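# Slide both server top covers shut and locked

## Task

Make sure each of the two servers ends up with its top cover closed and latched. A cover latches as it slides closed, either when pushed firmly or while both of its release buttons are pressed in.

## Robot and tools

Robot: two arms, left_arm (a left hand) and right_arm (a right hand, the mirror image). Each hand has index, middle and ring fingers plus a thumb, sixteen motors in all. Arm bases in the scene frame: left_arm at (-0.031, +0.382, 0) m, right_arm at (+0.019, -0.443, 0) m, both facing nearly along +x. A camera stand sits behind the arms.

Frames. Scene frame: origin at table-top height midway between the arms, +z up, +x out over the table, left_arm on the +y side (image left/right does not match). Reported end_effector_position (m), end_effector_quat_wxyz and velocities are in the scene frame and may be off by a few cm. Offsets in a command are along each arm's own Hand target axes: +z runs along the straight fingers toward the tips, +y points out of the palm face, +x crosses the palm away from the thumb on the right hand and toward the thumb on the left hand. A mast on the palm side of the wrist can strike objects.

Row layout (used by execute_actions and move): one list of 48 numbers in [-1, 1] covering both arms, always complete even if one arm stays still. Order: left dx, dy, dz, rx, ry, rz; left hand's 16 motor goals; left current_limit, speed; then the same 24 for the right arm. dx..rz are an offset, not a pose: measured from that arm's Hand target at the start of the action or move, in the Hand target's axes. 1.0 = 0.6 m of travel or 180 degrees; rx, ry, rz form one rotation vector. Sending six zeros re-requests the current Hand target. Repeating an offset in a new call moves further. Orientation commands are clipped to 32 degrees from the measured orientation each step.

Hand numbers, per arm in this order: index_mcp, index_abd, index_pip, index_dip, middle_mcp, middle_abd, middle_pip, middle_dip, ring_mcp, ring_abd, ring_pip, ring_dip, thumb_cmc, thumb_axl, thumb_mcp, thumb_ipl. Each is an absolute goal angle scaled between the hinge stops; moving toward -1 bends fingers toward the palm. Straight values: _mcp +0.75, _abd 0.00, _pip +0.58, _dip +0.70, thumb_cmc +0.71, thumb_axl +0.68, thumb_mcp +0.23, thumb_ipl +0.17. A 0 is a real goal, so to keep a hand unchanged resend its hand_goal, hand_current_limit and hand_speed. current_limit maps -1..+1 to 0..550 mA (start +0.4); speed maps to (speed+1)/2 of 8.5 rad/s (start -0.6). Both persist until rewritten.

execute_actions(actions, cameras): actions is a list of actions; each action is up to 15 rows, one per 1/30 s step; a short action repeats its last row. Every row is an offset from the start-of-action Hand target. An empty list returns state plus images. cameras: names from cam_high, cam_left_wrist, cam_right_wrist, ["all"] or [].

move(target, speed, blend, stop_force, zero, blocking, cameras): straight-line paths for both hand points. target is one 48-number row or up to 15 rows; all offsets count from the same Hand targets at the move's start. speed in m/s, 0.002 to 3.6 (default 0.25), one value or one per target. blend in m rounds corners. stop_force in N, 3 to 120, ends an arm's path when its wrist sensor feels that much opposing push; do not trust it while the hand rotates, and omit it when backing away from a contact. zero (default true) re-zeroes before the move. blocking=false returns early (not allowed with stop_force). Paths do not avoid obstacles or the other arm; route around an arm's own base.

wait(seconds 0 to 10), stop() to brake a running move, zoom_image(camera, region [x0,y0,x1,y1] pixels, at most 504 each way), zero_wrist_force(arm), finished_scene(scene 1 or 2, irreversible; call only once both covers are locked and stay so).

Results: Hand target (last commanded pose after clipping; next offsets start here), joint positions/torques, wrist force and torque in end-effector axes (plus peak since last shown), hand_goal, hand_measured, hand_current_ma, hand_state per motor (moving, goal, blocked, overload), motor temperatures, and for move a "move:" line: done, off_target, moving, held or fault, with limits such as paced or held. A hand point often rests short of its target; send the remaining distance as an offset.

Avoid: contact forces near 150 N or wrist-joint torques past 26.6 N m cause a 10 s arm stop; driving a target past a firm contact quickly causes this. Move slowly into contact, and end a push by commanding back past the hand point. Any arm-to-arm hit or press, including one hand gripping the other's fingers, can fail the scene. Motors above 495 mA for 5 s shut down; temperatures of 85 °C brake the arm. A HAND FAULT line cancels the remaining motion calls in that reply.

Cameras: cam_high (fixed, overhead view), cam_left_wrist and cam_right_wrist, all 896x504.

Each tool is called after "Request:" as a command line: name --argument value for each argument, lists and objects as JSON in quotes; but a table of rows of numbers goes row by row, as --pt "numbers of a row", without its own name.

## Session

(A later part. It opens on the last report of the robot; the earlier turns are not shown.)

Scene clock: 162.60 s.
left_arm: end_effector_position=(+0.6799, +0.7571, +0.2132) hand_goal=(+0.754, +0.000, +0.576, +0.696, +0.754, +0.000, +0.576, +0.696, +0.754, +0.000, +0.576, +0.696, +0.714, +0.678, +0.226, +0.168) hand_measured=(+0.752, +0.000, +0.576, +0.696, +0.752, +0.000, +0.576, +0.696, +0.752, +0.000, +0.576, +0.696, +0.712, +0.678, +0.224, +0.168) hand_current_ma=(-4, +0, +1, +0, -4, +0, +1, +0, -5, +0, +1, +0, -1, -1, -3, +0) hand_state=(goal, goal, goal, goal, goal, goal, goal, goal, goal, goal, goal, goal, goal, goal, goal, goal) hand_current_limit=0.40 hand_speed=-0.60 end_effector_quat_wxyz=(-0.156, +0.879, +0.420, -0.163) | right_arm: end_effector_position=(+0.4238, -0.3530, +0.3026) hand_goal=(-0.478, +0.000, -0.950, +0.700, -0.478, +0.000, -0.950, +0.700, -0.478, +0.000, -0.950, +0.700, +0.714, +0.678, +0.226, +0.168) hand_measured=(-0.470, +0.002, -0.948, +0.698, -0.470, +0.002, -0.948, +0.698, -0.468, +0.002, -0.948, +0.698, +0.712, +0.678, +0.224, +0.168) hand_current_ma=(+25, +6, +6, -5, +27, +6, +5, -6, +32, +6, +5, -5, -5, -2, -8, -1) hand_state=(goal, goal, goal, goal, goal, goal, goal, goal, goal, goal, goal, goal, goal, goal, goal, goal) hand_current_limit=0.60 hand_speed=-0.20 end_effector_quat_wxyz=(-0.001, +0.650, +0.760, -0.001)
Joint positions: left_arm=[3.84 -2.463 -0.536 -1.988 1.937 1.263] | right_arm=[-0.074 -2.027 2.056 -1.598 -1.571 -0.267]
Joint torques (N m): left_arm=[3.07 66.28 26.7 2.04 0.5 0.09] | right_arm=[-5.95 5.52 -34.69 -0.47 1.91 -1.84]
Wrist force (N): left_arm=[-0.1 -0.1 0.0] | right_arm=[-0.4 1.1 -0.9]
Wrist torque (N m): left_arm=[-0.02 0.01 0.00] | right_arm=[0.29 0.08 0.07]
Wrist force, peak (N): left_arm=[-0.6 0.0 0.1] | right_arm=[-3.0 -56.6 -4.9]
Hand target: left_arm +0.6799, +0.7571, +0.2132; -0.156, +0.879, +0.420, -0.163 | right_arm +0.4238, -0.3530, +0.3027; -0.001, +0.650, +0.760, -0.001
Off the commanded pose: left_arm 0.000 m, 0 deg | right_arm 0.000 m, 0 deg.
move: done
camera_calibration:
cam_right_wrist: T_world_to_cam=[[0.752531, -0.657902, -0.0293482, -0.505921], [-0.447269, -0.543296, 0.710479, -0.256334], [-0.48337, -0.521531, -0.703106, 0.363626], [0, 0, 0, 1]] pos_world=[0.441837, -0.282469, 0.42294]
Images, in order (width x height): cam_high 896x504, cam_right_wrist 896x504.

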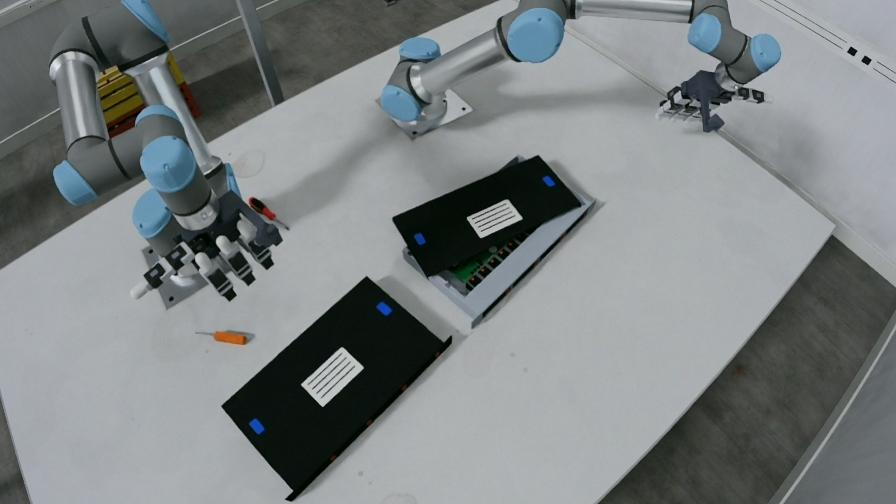

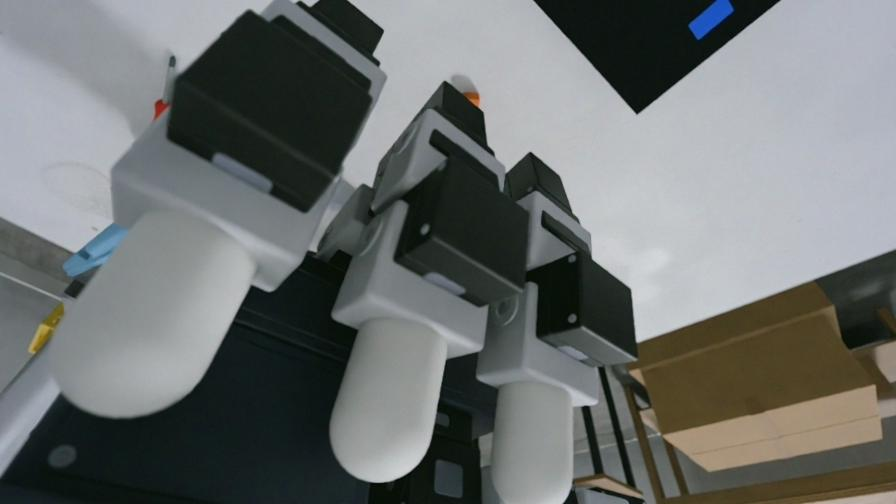

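Request:
move --target '[0,0,0,0,0,0,0.754,0,0.576,0.696,0.754,0,0.576,0.696,0.754,0,0.576,0.696,0.714,0.678,0.226,0.168,0.4,-0.6,0.7635,-0.058,0.2545,0,0,0.1111,-0.479,0,-0.95,0.7,-0.479,0,-0.95,0.7,-0.479,0,-0.95,0.7,0.714,0.678,0.226,0.168,0.6,-0.2]' --speed 0.25 --cameras '["cam_high","cam_right_wrist"]'

Request:
zoom_image --camera "cam_high" --region '[330, 130, 530, 330]'

Scene clock: 266.90 s.
left_arm: end_effector_position=(+0.6799, +0.7571, +0.2132) hand_goal=(+0.754, +0.000, +0.576, +0.696, +0.754, +0.000, +0.576, +0.696, +0.754, +0.000, +0.576, +0.696, +0.714, +0.678, +0.226, +0.168) hand_measured=(+0.752, +0.000, +0.576, +0.696, +0.752, +0.000, +0.576, +0.696, +0.752, +0.000, +0.576, +0.696, +0.712, +0.678, +0.224, +0.168) hand_current_ma=(-4, +0, +1, +0, -4, +0, +1, +0, -5, +0, +1, +0, -1, -1, -3, +0) hand_state=(goal, goal, goal, goal, goal, goal, goal, goal, goal, goal, goal, goal, goal, goal, goal, goal) hand_current_limit=0.40 hand_speed=-0.60 end_effector_quat_wxyz=(-0.156, +0.879, +0.420, -0.163) | right_arm: end_effector_position=(+0.3179, +0.0941, +0.1503) hand_goal=(-0.478, +0.000, -0.950, +0.700, -0.478, +0.000, -0.950, +0.700, -0.478, +0.000, -0.950, +0.700, +0.714, +0.678, +0.226, +0.168) hand_measured=(-0.470, +0.002, -0.948, +0.698, -0.470, +0.002, -0.948, +0.698, -0.468, +0.002, -0.948, +0.698, +0.712, +0.678, +0.224, +0.168) hand_current_ma=(+25, +6, +6, -5, +27, +5, +5, -6, +32, +6, +5, -5, -5, -2, -8, -1) hand_state=(goal, goal, goal, goal, goal, goal, goal, goal, goal, goal, goal, goal, goal, goal, goal, goal) hand_current_limit=0.60 hand_speed=-0.20 end_effector_quat_wxyz=(-0.001, +0.772, +0.636, -0.001)
Joint positions: left_arm=[3.84 -2.463 -0.536 -1.988 1.937 1.263] | right_arm=[1.024 -1.204 1.677 -2.044 -1.569 1.18]
Joint torques (N m): left_arm=[2.74 66.04 28.55 2.32 0.58 0.32] | right_arm=[6.44 -31.88 -33.23 -0.33 -2.21 1.77]
Wrist force (N): left_arm=[-0.1 0.1 0.0] | right_arm=[-0.6 0.9 -1.1]
Wrist torque (N m): left_arm=[0.01 0.01 -0.01] | right_arm=[0.29 0.10 -0.04]
Wrist force, peak (N): left_arm=[-0.4 -0.3 -0.3] | right_arm=[-1.6 1.0 -1.7]
Hand target: left_arm +0.6799, +0.7571, +0.2132; -0.156, +0.879, +0.420, -0.163 | right_arm +0.3179, +0.0941, +0.1503; -0.001, +0.772, +0.636, -0.001
Off the commanded pose: left_arm 0.000 m, 0 deg | right_arm 0.000 m, 0 deg.
move: done
camera_calibration:
cam_right_wrist: T_world_to_cam=[[0.482214, -0.875577, -0.0288787, -0.0302083], [-0.60586, -0.357119, 0.710915, 0.0802118], [-0.632774, -0.325317, -0.702685, 0.467539], [0, 0, 0, 1]] pos_world=[0.35901, 0.154294, 0.270636]
Images, in order (width x height): cam_high 896x504, cam_right_wrist 896x504.

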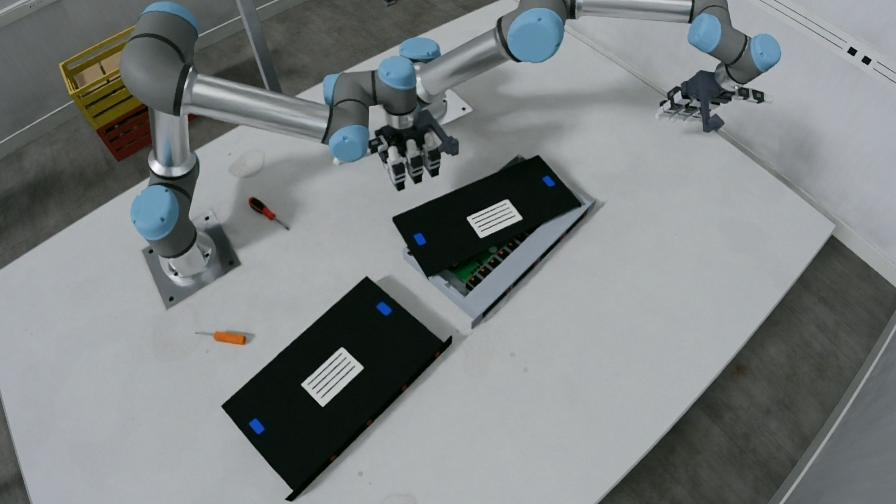

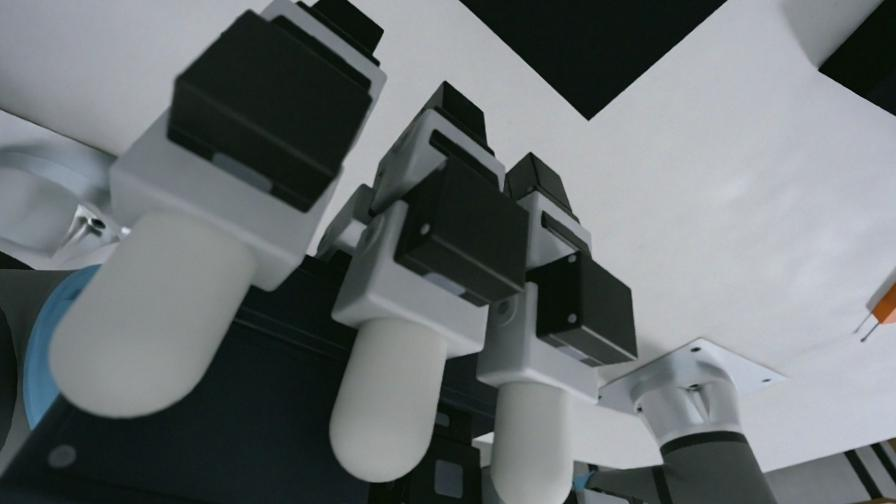

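Scaled by 2.520 from the camera's 896x504 image, which has a finer 1280x720 frame.

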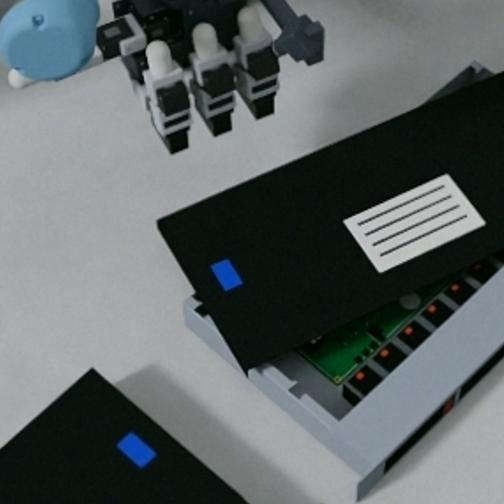

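Request:
move --target '[-0.543,0.3615,-0.1397,-0.1454,0.0166,-0.1552,0.754,0,0.576,0.696,0.754,0,0.576,0.696,0.754,0,0.576,0.696,0.714,0.678,0.226,0.168,0.6,-0.4,0,0,0,0,0,0,-0.479,0,-0.95,0.7,-0.479,0,-0.95,0.7,-0.479,0,-0.95,0.7,0.714,0.678,0.226,0.168,0.6,-0.2]' --speed 0.25 --cameras '["cam_high","cam_left_wrist"]'

Scene clock: 336.40 s.
left_arm: end_effector_position=(+0.6707, +0.3586, +0.2498) hand_goal=(+0.754, +0.000, +0.576, +0.696, +0.754, +0.000, +0.576, +0.696, +0.754, +0.000, +0.576, +0.696, +0.714, +0.678, +0.226, +0.168) hand_measured=(+0.752, +0.000, +0.576, +0.696, +0.752, +0.000, +0.576, +0.696, +0.750, +0.000, +0.576, +0.696, +0.712, +0.678, +0.224, +0.168) hand_current_ma=(-4, +0, +1, +0, -4, +0, +1, +0, -5, +0, +1, +0, -2, -1, -5, +0) hand_state=(goal, goal, goal, goal, goal, goal, goal, goal, goal, goal, goal, goal, goal, goal, goal, goal) hand_current_limit=0.60 hand_speed=-0.40 end_effector_quat_wxyz=(+0.000, +0.769, +0.640, +0.000) | right_arm: end_effector_position=(+0.3179, +0.0941, +0.1503) hand_goal=(-0.478, +0.000, -0.950, +0.700, -0.478, +0.000, -0.950, +0.700, -0.478, +0.000, -0.950, +0.700, +0.714, +0.678, +0.226, +0.168) hand_measured=(-0.470, +0.002, -0.948, +0.698, -0.470, +0.002, -0.948, +0.698, -0.468, +0.002, -0.948, +0.698, +0.712, +0.678, +0.224, +0.168) hand_current_ma=(+25, +6, +6, -5, +27, +5, +5, -6, +32, +6, +5, -5, -5, -2, -8, -1) hand_state=(goal, goal, goal, goal, goal, goal, goal, goal, goal, goal, goal, goal, goal, goal, goal, goal) hand_current_limit=0.60 hand_speed=-0.20 end_effector_quat_wxyz=(-0.001, +0.772, +0.636, -0.001)
Joint positions: left_arm=[3.374 -1.854 -1.522 -1.335 1.571 0.353] | right_arm=[1.024 -1.203 1.677 -2.044 -1.569 1.18]
Joint torques (N m): left_arm=[-7.85 47.94 15.81 3.61 2.05 -2.78] | right_arm=[6.77 -29.99 -32.82 -0.54 -2.31 1.94]
Wrist force (N): left_arm=[-0.1 -0.5 0.2] | right_arm=[-0.5 1.3 -0.9]
Wrist torque (N m): left_arm=[0.07 -0.02 0.13] | right_arm=[0.34 0.09 -0.03]
Wrist force, peak (N): left_arm=[-2.3 -0.3 0.0] | right_arm=[-0.8 1.1 -1.3]
Hand target: left_arm +0.6707, +0.3586, +0.2498; +0.000, +0.769, +0.640, +0.001 | right_arm +0.3179, +0.0941, +0.1503; -0.001, +0.772, +0.636, -0.001
Off the commanded pose: left_arm 0.000 m, 0 deg | right_arm 0.000 m, 0 deg.
move: done
camera_calibration:
cam_left_wrist: T_world_to_cam=[[-0.738017, -0.674414, 0.0222973, 0.693978], [-0.475009, 0.542709, 0.6927, -0.0955291], [-0.479267, 0.500633, -0.720881, 0.444822], [0, 0, 0, 1]] pos_world=[0.679979, 0.29718, 0.371363]
Images, in order (width x height): cam_high 896x504, cam_left_wrist 896x504.

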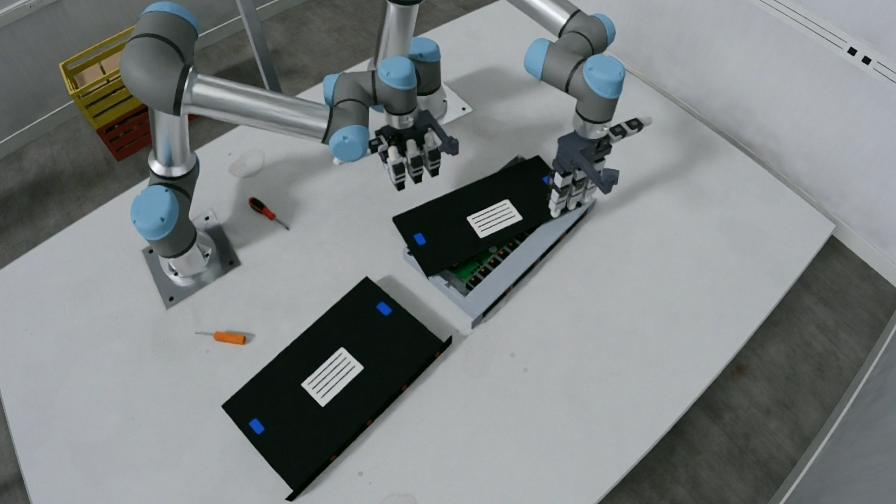

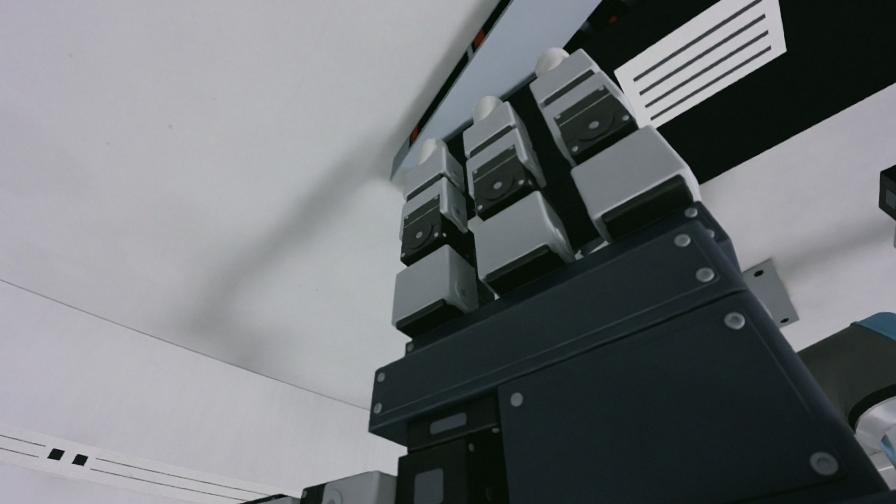

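Request:
zoom_image --camera "cam_left_wrist" --region '[380, 0, 680, 260]'

Request:
zoom_image --camera "cam_high" --region '[500, 130, 620, 250]'

Scaled by 1.680 from the camera's 896x504 image, which has a finer 1280x720 frame.

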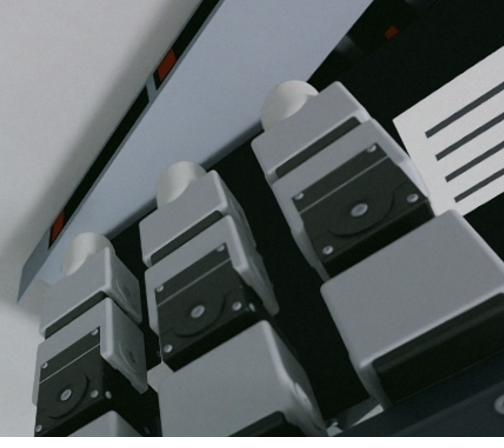

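Scaled by 4.200 from the camera's 896x504 image, which has a finer 1280x720 frame.

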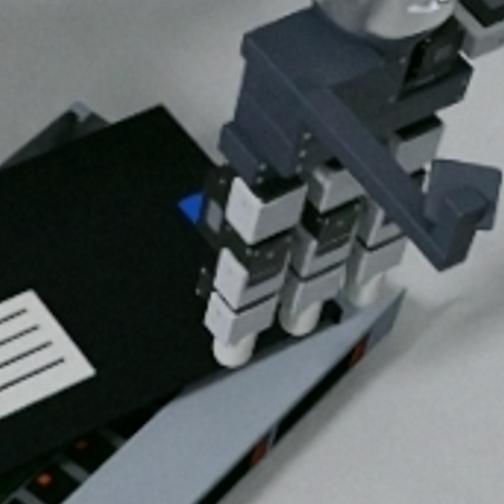

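Request:
move --target '[0,0,0.138,0,0,0,0.754,0,0.576,0.696,0.754,0,0.576,0.696,0.754,0,0.576,0.696,0.714,0.678,0.226,0.168,0.6,-0.4,0,0,0,0,0,0,-0.479,0,-0.95,0.7,-0.479,0,-0.95,0.7,-0.479,0,-0.95,0.7,0.714,0.678,0.226,0.168,0.6,-0.2]' --speed 0.05 --stop_force 5 --cameras '["cam_high","cam_left_wrist"]'

Request:
zoom_image --camera "cam_left_wrist" --region '[380, 0, 680, 260]'

Request:
zoom_image --camera "cam_high" --region '[500, 130, 620, 250]'

Scene clock: 365.07 s.
left_arm: end_effector_position=(+0.6708, +0.3586, +0.1677) hand_goal=(+0.754, +0.000, +0.576, +0.696, +0.754, +0.000, +0.576, +0.696, +0.754, +0.000, +0.576, +0.696, +0.714, +0.678, +0.226, +0.168) hand_measured=(+0.752, +0.000, +0.576, +0.696, +0.752, +0.000, +0.576, +0.696, +0.752, +0.000, +0.576, +0.696, +0.712, +0.678, +0.224, +0.168) hand_current_ma=(-4, +0, +1, +0, -2, +0, +1, +0, -3, +0, +1, +0, -2, -1, -5, +0) hand_state=(goal, goal, goal, goal, goal, goal, goal, goal, goal, goal, goal, goal, goal, goal, goal, goal) hand_current_limit=0.60 hand_speed=-0.40 end_effector_quat_wxyz=(+0.000, +0.769, +0.640, +0.001) | right_arm: end_effector_position=(+0.3179, +0.0941, +0.1503) hand_goal=(-0.478, +0.000, -0.950, +0.700, -0.478, +0.000, -0.950, +0.700, -0.478, +0.000, -0.950, +0.700, +0.714, +0.678, +0.226, +0.168) hand_measured=(-0.470, +0.002, -0.948, +0.698, -0.470, +0.002, -0.948, +0.698, -0.468, +0.002, -0.948, +0.698, +0.712, +0.678, +0.224, +0.168) hand_current_ma=(+25, +6, +6, -5, +27, +5, +5, -6, +32, +6, +5, -5, -5, -2, -8, -1) hand_state=(goal, goal, goal, goal, goal, goal, goal, goal, goal, goal, goal, goal, goal, goal, goal, goal) hand_current_limit=0.60 hand_speed=-0.20 end_effector_quat_wxyz=(-0.001, +0.772, +0.636, -0.001)
Joint positions: left_arm=[3.374 -1.918 -1.658 -1.135 1.571 0.352] | right_arm=[1.024 -1.203 1.677 -2.044 -1.569 1.18]
Joint torques (N m): left_arm=[2.19 44.62 30.56 0.75 1.68 -0.81] | right_arm=[5.67 -30.19 -33.15 -0.72 -2.15 1.87]
Wrist force (N): left_arm=[-0.2 -0.6 -6.6] | right_arm=[-0.6 0.9 -1.1]
Wrist torque (N m): left_arm=[0.57 -0.35 0.12] | right_arm=[0.29 0.10 -0.04]
Wrist force, peak (N): left_arm=[-0.4 -0.5 -9.0] | right_arm=[-0.5 1.3 -1.3]
Hand target: left_arm +0.6708, +0.3586, +0.1677; +0.000, +0.769, +0.640, +0.001 (not the last commanded pose) | right_arm +0.3179, +0.0941, +0.1503; -0.001, +0.772, +0.636, -0.001
Off the commanded pose: left_arm 0.001 m, 0 deg | right_arm 0.000 m, 0 deg.
move: contact (left_arm)
camera_calibration:
cam_left_wrist: T_world_to_cam=[[-0.73795, -0.67449, 0.0221994, 0.69582], [-0.475115, 0.542615, 0.692701, -0.0384577], [-0.479266, 0.500631, -0.720883, 0.385735], [0, 0, 0, 1]] pos_world=[0.680078, 0.29708, 0.289263]
Images, in order (width x height): cam_high 896x504, cam_left_wrist 896x504.

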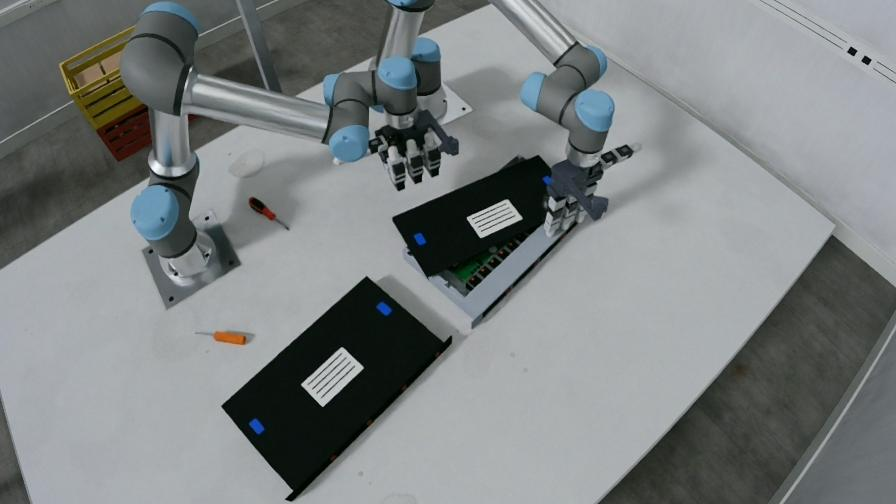

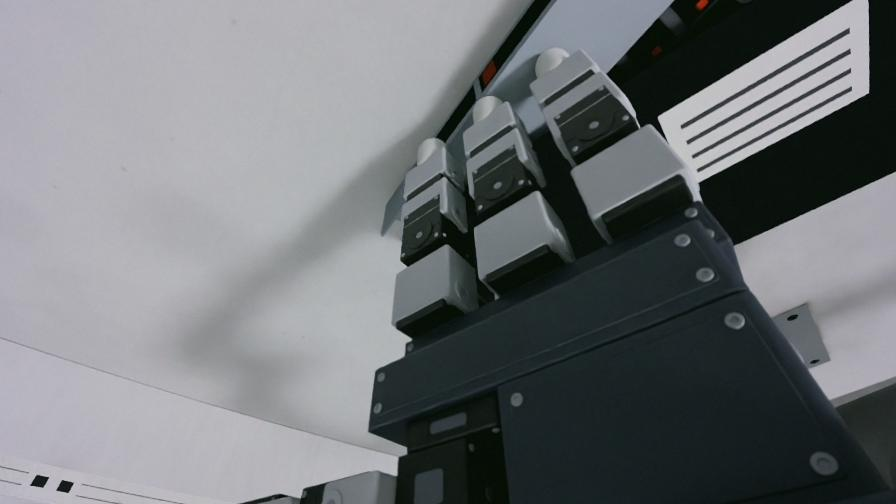

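Scaled by 1.680 from the camera's 896x504 image, which has a finer 1280x720 frame.

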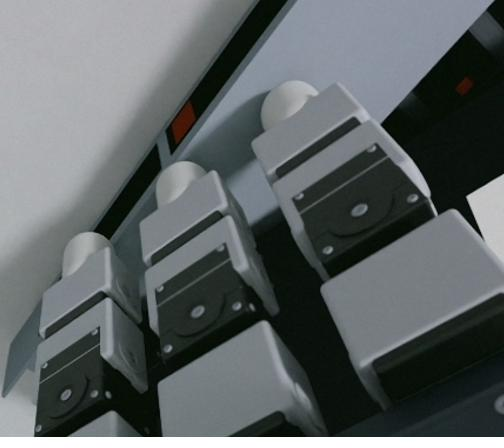

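Scaled by 4.200 from the camera's 896x504 image, which has a finer 1280x720 frame.

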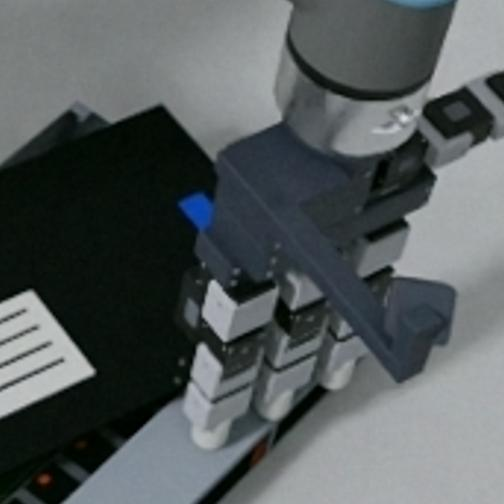

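Request:
move --pt "0 0 -0.007 0 0 0 0.754 0 0.576 0.696 0.754 0 0.576 0.696 0.754 0 0.576 0.696 0.714 0.678 0.226 0.168 0.6 -0.4 0 0 0 0 0 0 -0.479 0 -0.95 0.7 -0.479 0 -0.95 0.7 -0.479 0 -0.95 0.7 0.714 0.678 0.226 0.168 0.6 -0.2" --pt "0 -0.03 -0.007 0 0 0 0.754 0 0.576 0.696 0.754 0 0.576 0.696 0.754 0 0.576 0.696 0.714 0.678 0.226 0.168 0.6 -0.4 0 0 0 0 0 0 -0.479 0 -0.95 0.7 -0.479 0 -0.95 0.7 -0.479 0 -0.95 0.7 0.714 0.678 0.226 0.168 0.6 -0.2" --speed 0.03 --cameras '["cam_high","cam_left_wrist"]'

Request:
zoom_image --camera "cam_left_wrist" --region '[380, 0, 680, 260]'

Request:
zoom_image --camera "cam_high" --region '[500, 130, 620, 250]'

Scene clock: 380.13 s.
left_arm: end_effector_position=(+0.6532, +0.3619, +0.1719) hand_goal=(+0.754, +0.000, +0.576, +0.696, +0.754, +0.000, +0.576, +0.696, +0.754, +0.000, +0.576, +0.696, +0.714, +0.678, +0.226, +0.168) hand_measured=(+0.752, +0.000, +0.576, +0.696, +0.752, +0.000, +0.576, +0.696, +0.752, +0.000, +0.576, +0.696, +0.712, +0.678, +0.224, +0.168) hand_current_ma=(-4, +0, +1, +0, -2, +0, +0, +0, -3, +0, +0, +0, -2, -1, -5, +0) hand_state=(goal, goal, goal, goal, goal, goal, goal, goal, goal, goal, goal, goal, goal, goal, goal, goal) hand_current_limit=0.60 hand_speed=-0.40 end_effector_quat_wxyz=(+0.000, +0.769, +0.640, +0.001) | right_arm: end_effector_position=(+0.3179, +0.0941, +0.1503) hand_goal=(-0.478, +0.000, -0.950, +0.700, -0.478, +0.000, -0.950, +0.700, -0.478, +0.000, -0.950, +0.700, +0.714, +0.678, +0.226, +0.168) hand_measured=(-0.470, +0.002, -0.948, +0.698, -0.470, +0.002, -0.948, +0.698, -0.468, +0.002, -0.948, +0.698, +0.712, +0.678, +0.224, +0.168) hand_current_ma=(+25, +6, +6, -5, +27, +5, +5, -6, +32, +6, +5, -5, -5, -2, -8, -1) hand_state=(goal, goal, goal, goal, goal, goal, goal, goal, goal, goal, goal, goal, goal, goal, goal, goal) hand_current_limit=0.60 hand_speed=-0.20 end_effector_quat_wxyz=(-0.001, +0.772, +0.636, -0.001)
Joint positions: left_arm=[3.385 -1.875 -1.706 -1.131 1.571 0.363] | right_arm=[1.024 -1.203 1.677 -2.044 -1.569 1.18]
Joint torques (N m): left_arm=[9.07 45.66 13.32 3.72 1.29 2.02] | right_arm=[6.02 -29.87 -32.55 -0.67 -2.18 1.87]
Wrist force (N): left_arm=[0.0 -0.6 0.2] | right_arm=[-0.5 1.1 -0.9]
Wrist torque (N m): left_arm=[0.06 -0.03 -0.01] | right_arm=[0.31 0.08 -0.03]
Wrist force, peak (N): left_arm=[-0.2 -0.3 -6.8] | right_arm=[-0.4 1.3 -1.1]
Hand target: left_arm +0.6531, +0.3619, +0.1719; +0.000, +0.769, +0.640, +0.001 | right_arm +0.3179, +0.0941, +0.1503; -0.001, +0.772, +0.636, -0.001
Off the commanded pose: left_arm 0.000 m, 0 deg | right_arm 0.000 m, 0 deg.
move: done
camera_calibration:
cam_left_wrist: T_world_to_cam=[[-0.737919, -0.674526, 0.0221538, 0.684968], [-0.475164, 0.542571, 0.692702, -0.0514743], [-0.479265, 0.500631, -0.720884, 0.378676], [0, 0, 0, 1]] pos_world=[0.662478, 0.30038, 0.293463]
Images, in order (width x height): cam_high 896x504, cam_left_wrist 896x504.

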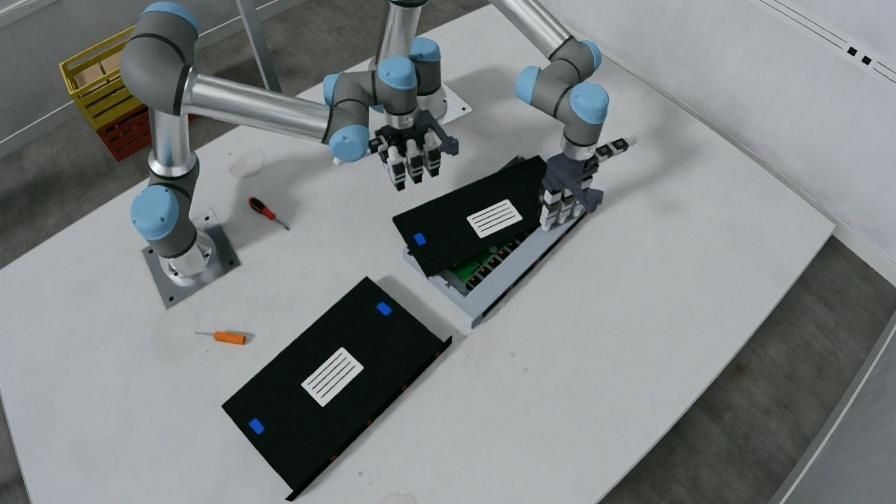

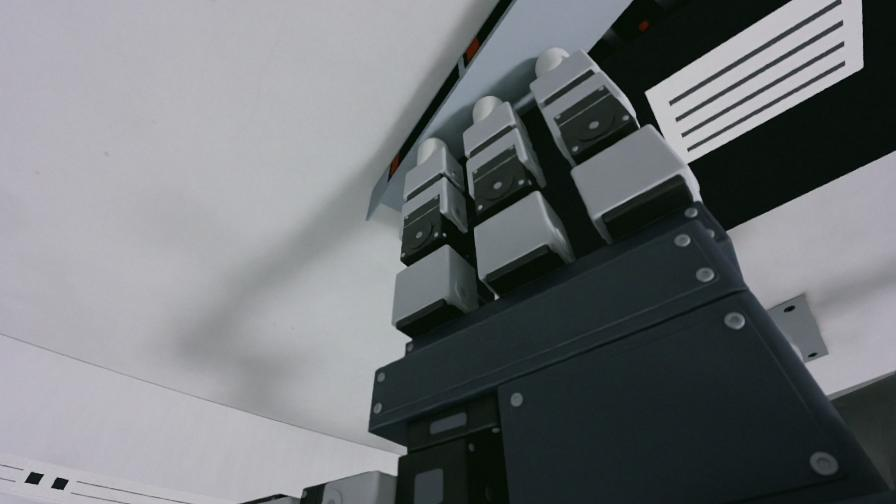

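Scaled by 1.680 from the camera's 896x504 image, which has a finer 1280x720 frame.

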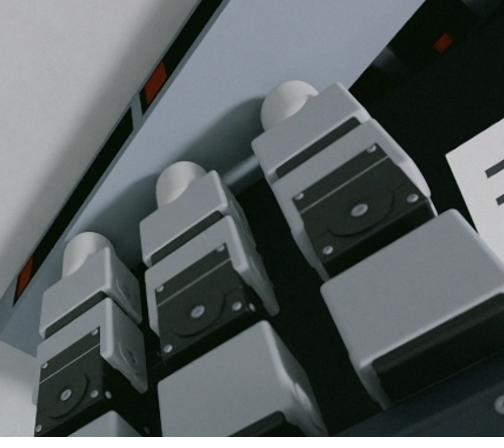

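Scaled by 4.200 from the camera's 896x504 image, which has a finer 1280x720 frame.

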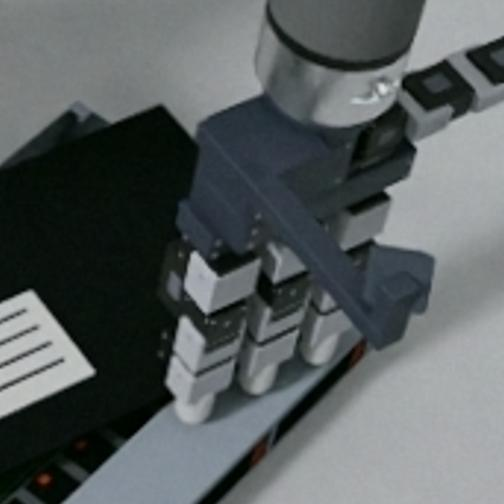

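Request:
move --pt "0 0 0.004 0 0 0 0.754 0 0.576 0.696 0.754 0 0.576 0.696 0.754 0 0.576 0.696 0.714 0.678 0.226 0.168 0.6 -0.4 0 0 0 0 0 0 -0.479 0 -0.95 0.7 -0.479 0 -0.95 0.7 -0.479 0 -0.95 0.7 0.714 0.678 0.226 0.168 0.6 -0.2" --pt "0 -0.025 0.004 0 0 0 0.754 0 0.576 0.696 0.754 0 0.576 0.696 0.754 0 0.576 0.696 0.714 0.678 0.226 0.168 0.6 -0.4 0 0 0 0 0 0 -0.479 0 -0.95 0.7 -0.479 0 -0.95 0.7 -0.479 0 -0.95 0.7 0.714 0.678 0.226 0.168 0.6 -0.2" --speed 0.03 --cameras '["cam_high","cam_left_wrist"]'

Request:
zoom_image --camera "cam_left_wrist" --region '[380, 0, 680, 260]'

Request:
zoom_image --camera "cam_high" --region '[380, 130, 620, 330]'

Scene clock: 391.63 s.
left_arm: end_effector_position=(+0.6384, +0.3646, +0.1695) hand_goal=(+0.754, +0.000, +0.576, +0.696, +0.754, +0.000, +0.576, +0.696, +0.754, +0.000, +0.576, +0.696, +0.714, +0.678, +0.226, +0.168) hand_measured=(+0.750, +0.000, +0.574, +0.696, +0.744, +0.002, +0.572, +0.696, +0.738, +0.002, +0.568, +0.694, +0.712, +0.678, +0.224, +0.168) hand_current_ma=(-9, +0, -2, +0, -19, +2, -7, +0, -37, +3, -13, -2, -2, -1, -5, +0) hand_state=(goal, goal, goal, goal, goal, goal, goal, goal, goal, goal, goal, goal, goal, goal, goal, goal) hand_current_limit=0.60 hand_speed=-0.40 end_effector_quat_wxyz=(+0.000, +0.769, +0.640, +0.001) | right_arm: end_effector_position=(+0.3179, +0.0941, +0.1503) hand_goal=(-0.478, +0.000, -0.950, +0.700, -0.478, +0.000, -0.950, +0.700, -0.478, +0.000, -0.950, +0.700, +0.714, +0.678, +0.226, +0.168) hand_measured=(-0.470, +0.002, -0.948, +0.698, -0.470, +0.002, -0.948, +0.698, -0.468, +0.002, -0.948, +0.698, +0.712, +0.678, +0.224, +0.168) hand_current_ma=(+25, +6, +6, -5, +27, +5, +5, -6, +32, +6, +5, -5, -5, -2, -8, -1) hand_state=(goal, goal, goal, goal, goal, goal, goal, goal, goal, goal, goal, goal, goal, goal, goal, goal) hand_current_limit=0.60 hand_speed=-0.20 end_effector_quat_wxyz=(-0.001, +0.772, +0.636, -0.001)
Joint positions: left_arm=[3.394 -1.845 -1.753 -1.113 1.571 0.372] | right_arm=[1.024 -1.203 1.677 -2.044 -1.569 1.18]
Joint torques (N m): left_arm=[8.1 44.29 14.23 3.28 -1.35 2.21] | right_arm=[5.54 -30.28 -32.56 -0.74 -2.23 1.72]
Wrist force (N): left_arm=[0.4 1.1 -0.3] | right_arm=[-0.5 1.0 -0.9]
Wrist torque (N m): left_arm=[0.03 0.03 -0.04] | right_arm=[0.30 0.08 -0.03]
Wrist force, peak (N): left_arm=[0.6 1.4 -0.3] | right_arm=[-0.5 1.2 -1.2]
Hand target: left_arm +0.6384, +0.3646, +0.1695; +0.000, +0.769, +0.640, +0.001 | right_arm +0.3179, +0.0941, +0.1503; -0.001, +0.772, +0.636, -0.001
Off the commanded pose: left_arm 0.000 m, 0 deg | right_arm 0.000 m, 0 deg.
move: done
camera_calibration:
cam_left_wrist: T_world_to_cam=[[-0.73795, -0.67449, 0.0221994, 0.675917], [-0.475115, 0.542615, 0.692701, -0.058354], [-0.479266, 0.500631, -0.720883, 0.368501], [0, 0, 0, 1]] pos_world=[0.647678, 0.30308, 0.291063]
Images, in order (width x height): cam_high 896x504, cam_left_wrist 896x504.

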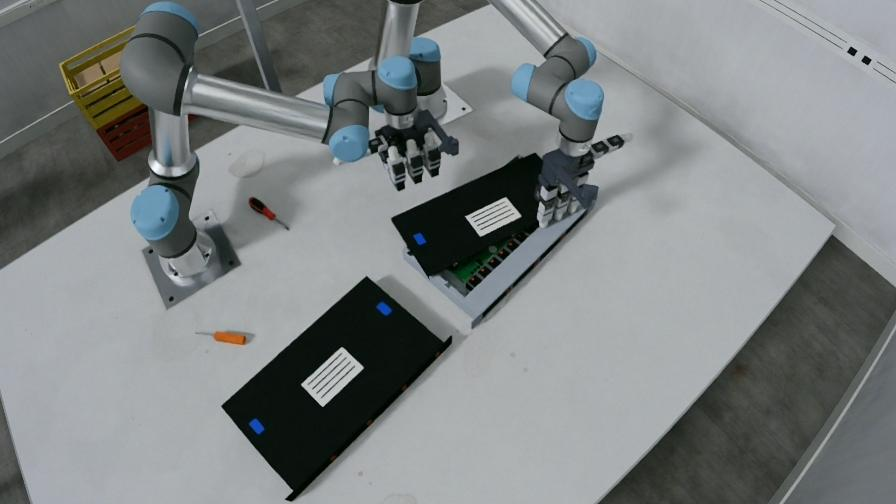

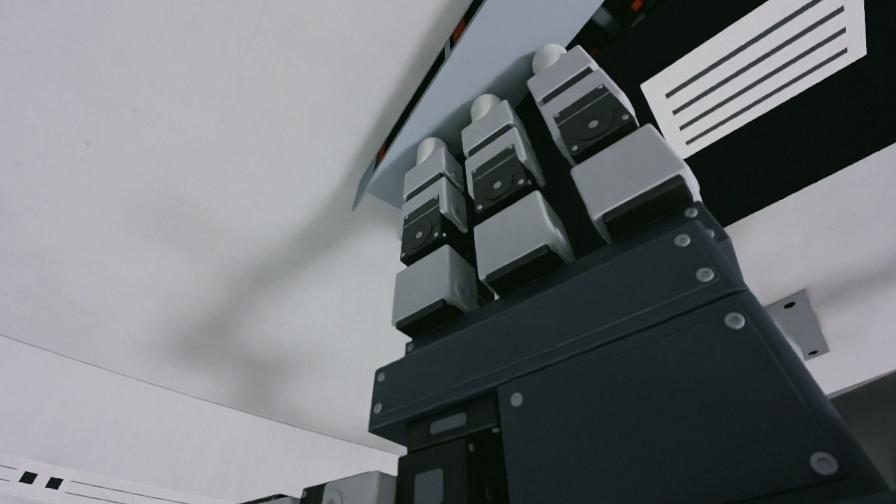

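Scaled by 1.680 from the camera's 896x504 image, which has a finer 1280x720 frame.

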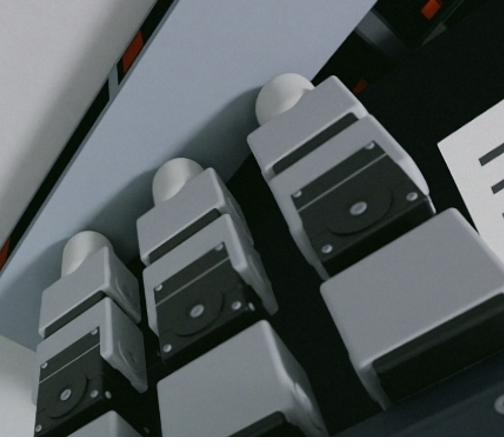

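Scaled by 2.100 from the camera's 896x504 image, which has a finer 1280x720 frame.

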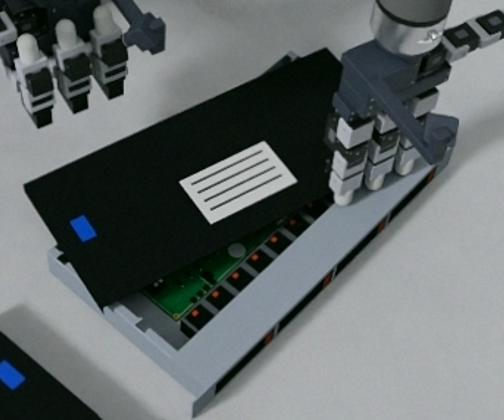

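Request:
move --target '[0.0236,-0.043,0,0,0,-0.0289,0.754,0,0.576,0.696,0.754,0,0.576,0.696,0.754,0,0.576,0.696,0.714,0.678,0.226,0.168,0.6,-0.4,0,0,0,0,0,0,-0.479,0,-0.95,0.7,-0.479,0,-0.95,0.7,-0.479,0,-0.95,0.7,0.714,0.678,0.226,0.168,0.6,-0.2]' --speed 0.03 --cameras '["cam_high","cam_left_wrist"]'

Request:
zoom_image --camera "cam_high" --region '[380, 130, 620, 330]'

Scene clock: 404.60 s.
left_arm: end_effector_position=(+0.6156, +0.3831, +0.1695) hand_goal=(+0.754, +0.000, +0.576, +0.696, +0.754, +0.000, +0.576, +0.696, +0.754, +0.000, +0.576, +0.696, +0.714, +0.678, +0.226, +0.168) hand_measured=(+0.746, +0.000, +0.574, +0.696, +0.746, +0.002, +0.572, +0.696, +0.748, +0.002, +0.572, +0.694, +0.712, +0.678, +0.224, +0.168) hand_current_ma=(-14, +0, -4, +0, -14, +1, -8, -1, -13, +2, -7, -3, -2, -1, -5, +0) hand_state=(goal, goal, goal, goal, goal, goal, goal, goal, goal, goal, goal, goal, goal, goal, goal, goal) hand_current_limit=0.60 hand_speed=-0.40 end_effector_quat_wxyz=(+0.000, +0.739, +0.674, +0.001) | right_arm: end_effector_position=(+0.3179, +0.0941, +0.1503) hand_goal=(-0.478, +0.000, -0.950, +0.700, -0.478, +0.000, -0.950, +0.700, -0.478, +0.000, -0.950, +0.700, +0.714, +0.678, +0.226, +0.168) hand_measured=(-0.470, +0.002, -0.948, +0.698, -0.470, +0.002, -0.948, +0.698, -0.468, +0.002, -0.948, +0.698, +0.712, +0.678, +0.224, +0.168) hand_current_ma=(+25, +6, +6, -5, +27, +5, +5, -6, +32, +6, +5, -5, -5, -2, -8, -1) hand_state=(goal, goal, goal, goal, goal, goal, goal, goal, goal, goal, goal, goal, goal, goal, goal, goal) hand_current_limit=0.60 hand_speed=-0.20 end_effector_quat_wxyz=(-0.001, +0.772, +0.636, -0.001)
Joint positions: left_arm=[3.421 -1.795 -1.817 -1.099 1.571 0.309] | right_arm=[1.024 -1.203 1.677 -2.044 -1.569 1.18]
Joint torques (N m): left_arm=[8.65 40.83 11.91 3.53 -2.35 -2.59] | right_arm=[6.06 -30.91 -32.18 -0.71 -2.06 1.76]
Wrist force (N): left_arm=[-0.4 0.0 0.7] | right_arm=[-0.4 1.0 -0.9]
Wrist torque (N m): left_arm=[-0.01 0.02 0.10] | right_arm=[0.29 0.07 -0.02]
Wrist force, peak (N): left_arm=[0.6 1.3 -0.3] | right_arm=[-0.5 1.3 -1.0]
Hand target: left_arm +0.6156, +0.3832, +0.1695; +0.000, +0.739, +0.674, +0.001 | right_arm +0.3179, +0.0941, +0.1503; -0.001, +0.772, +0.636, -0.001
Off the commanded pose: left_arm 0.000 m, 0 deg | right_arm 0.000 m, 0 deg.
move: done
camera_calibration:
cam_left_wrist: T_world_to_cam=[[-0.673924, -0.738466, 0.022209, 0.656685], [-0.522327, 0.497504, 0.692578, -0.0328578], [-0.522495, 0.455145, -0.721001, 0.392357], [0, 0, 0, 1]] pos_world=[0.630398, 0.322707, 0.291062]
Images, in order (width x height): cam_high 896x504, cam_left_wrist 896x504.

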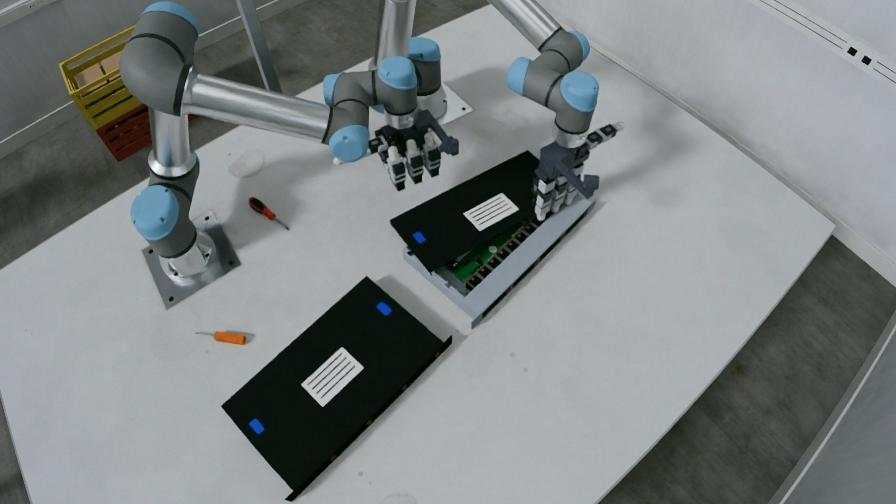

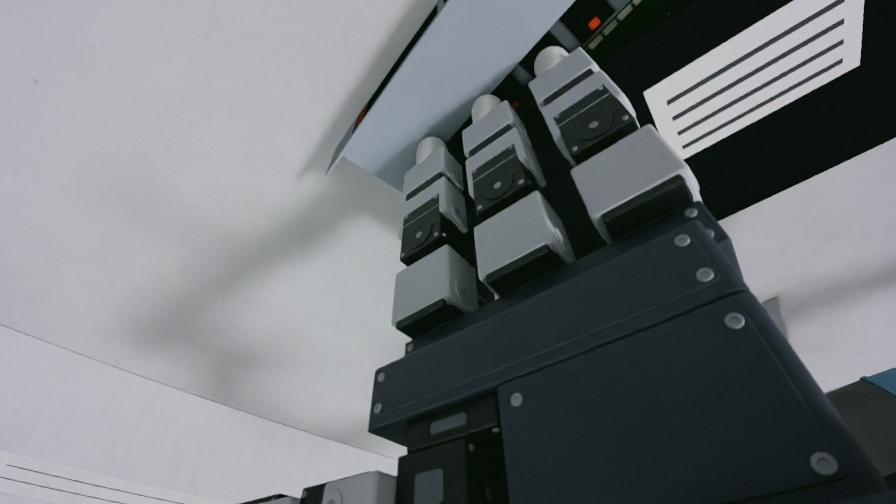

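Scaled by 2.100 from the camera's 896x504 image, which has a finer 1280x720 frame.

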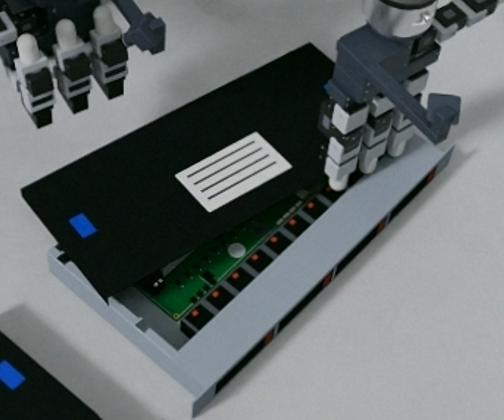

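Request:
move --pt "0 0 -0.1508 0 0 0 0.754 0 0.576 0.696 0.754 0 0.576 0.696 0.754 0 0.576 0.696 0.714 0.678 0.226 0.168 0.6 -0.4 -0.0192 -0.002 0.1 0 0 -0.0244 -0.479 0 -0.95 0.7 -0.479 0 -0.95 0.7 -0.479 0 -0.95 0.7 0.714 0.678 0.226 0.168 0.6 -0.2" --pt "0.2599 -0.3941 -0.1508 0 0 -0.568 0.754 0 0.576 0.696 0.754 0 0.576 0.696 0.754 0 0.576 0.696 0.714 0.678 0.226 0.168 0.6 -0.4 -0.0192 -0.002 0.1955 0 0 -0.0244 -0.479 0 -0.95 0.7 -0.479 0 -0.95 0.7 -0.479 0 -0.95 0.7 0.714 0.678 0.226 0.168 0.6 -0.2" --speed 0.2 --blend 0.02 --cameras '["all"]'

Request:
zoom_image --camera "cam_high" --region '[360, 110, 610, 340]'

Scene clock: 447.47 s.
left_arm: end_effector_position=(+0.3943, +0.5601, +0.2598) hand_goal=(+0.754, +0.000, +0.576, +0.696, +0.754, +0.000, +0.576, +0.696, +0.754, +0.000, +0.576, +0.696, +0.714, +0.678, +0.226, +0.168) hand_measured=(+0.750, +0.000, +0.572, +0.696, +0.750, +0.002, +0.572, +0.696, +0.748, +0.002, +0.572, +0.694, +0.712, +0.678, +0.224, +0.168) hand_current_ma=(-8, +0, -5, +0, -7, +1, -5, -1, -9, +2, -5, -3, -2, -1, -6, +0) hand_state=(goal, goal, goal, goal, goal, goal, goal, goal, goal, goal, goal, goal, goal, goal, goal, goal) hand_current_limit=0.60 hand_speed=-0.40 end_effector_quat_wxyz=(+0.001, -0.061, +0.998, +0.000) | right_arm: end_effector_position=(+0.3142, +0.0831, +0.0330) hand_goal=(-0.478, +0.000, -0.950, +0.700, -0.478, +0.000, -0.950, +0.700, -0.478, +0.000, -0.950, +0.700, +0.714, +0.678, +0.226, +0.168) hand_measured=(-0.470, +0.002, -0.948, +0.698, -0.470, +0.002, -0.948, +0.698, -0.468, +0.002, -0.948, +0.698, +0.712, +0.678, +0.224, +0.168) hand_current_ma=(+25, +6, +6, -5, +27, +5, +5, -6, +32, +6, +5, -5, -5, -2, -8, -1) hand_state=(goal, goal, goal, goal, goal, goal, goal, goal, goal, goal, goal, goal, goal, goal, goal, goal) hand_current_limit=0.60 hand_speed=-0.20 end_effector_quat_wxyz=(-0.001, +0.747, +0.665, -0.001)
Joint positions: left_arm=[3.701 -1.498 -1.894 -1.32 1.571 -1.195] | right_arm=[1.017 -1.076 1.848 -2.342 -1.569 1.096]
Joint torques (N m): left_arm=[6.91 29.44 15.43 1.07 1.67 -2.82] | right_arm=[5.91 -31.59 -12.17 -4.11 1.2 1.89]
Wrist force (N): left_arm=[-0.3 -0.4 0.2] | right_arm=[-0.4 1.0 -0.9]
Wrist torque (N m): left_arm=[0.08 0.01 0.11] | right_arm=[0.29 0.07 0.05]
Wrist force, peak (N): left_arm=[-0.2 -0.7 1.4] | right_arm=[-0.2 1.4 -1.8]
Hand target: left_arm +0.3943, +0.5601, +0.2598; +0.001, -0.061, +0.998, +0.000 | right_arm +0.3142, +0.0831, +0.0330; -0.001, +0.747, +0.665, -0.001
Off the commanded pose: left_arm 0.000 m, 0 deg | right_arm 0.000 m, 0 deg.
move: done
camera_calibration:
cam_left_wrist: T_world_to_cam=[[0.864457, -0.502133, 0.0239907, -0.103239], [-0.376686, -0.61541, 0.692371, 0.266886], [-0.332899, -0.607562, -0.721142, 0.781768], [0, 0, 0, 1]] pos_world=[0.450027, 0.587377, 0.381458]
cam_right_wrist: T_world_to_cam=[[0.547787, -0.836115, -0.0290061, -0.0653245], [-0.576802, -0.402555, 0.710808, 0.152077], [-0.605994, -0.372641, -0.702787, 0.374694], [0, 0, 0, 1]] pos_world=[0.350565, 0.146227, 0.153337]

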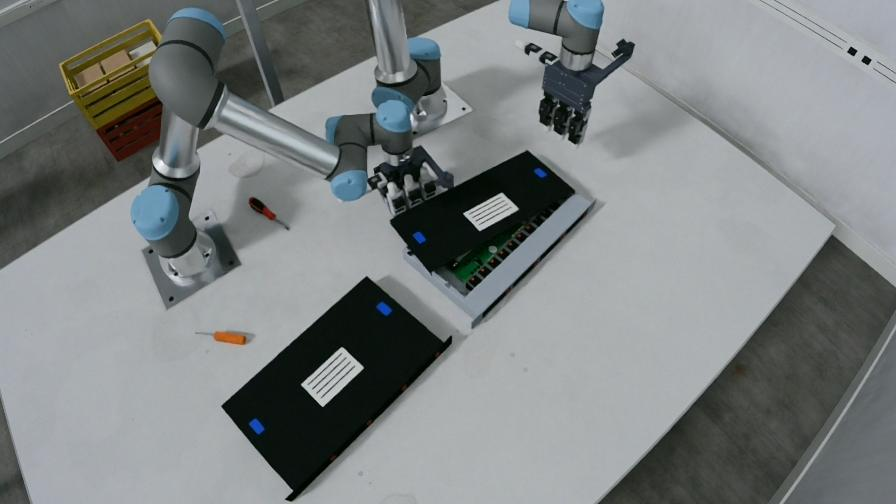

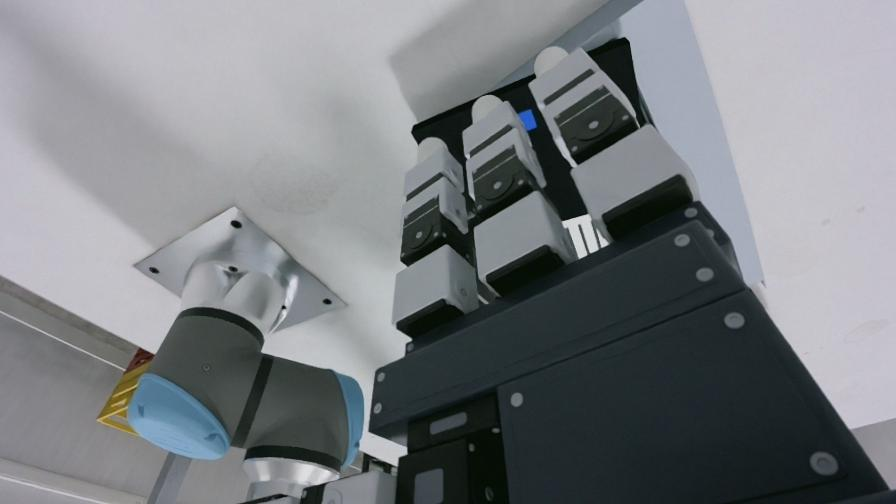

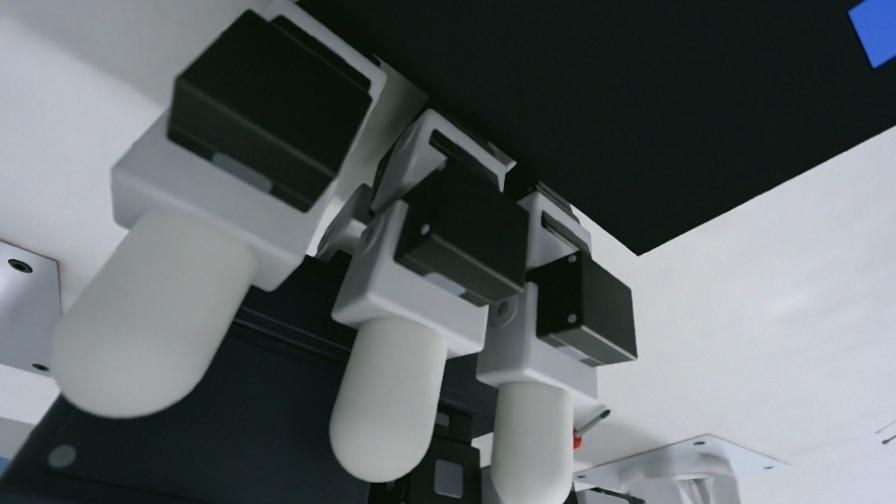

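Scaled by 2.016 from the camera's 896x504 image, which has a finer 1280x720 frame.

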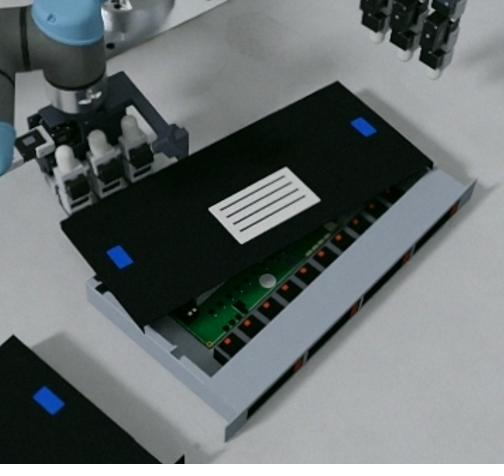

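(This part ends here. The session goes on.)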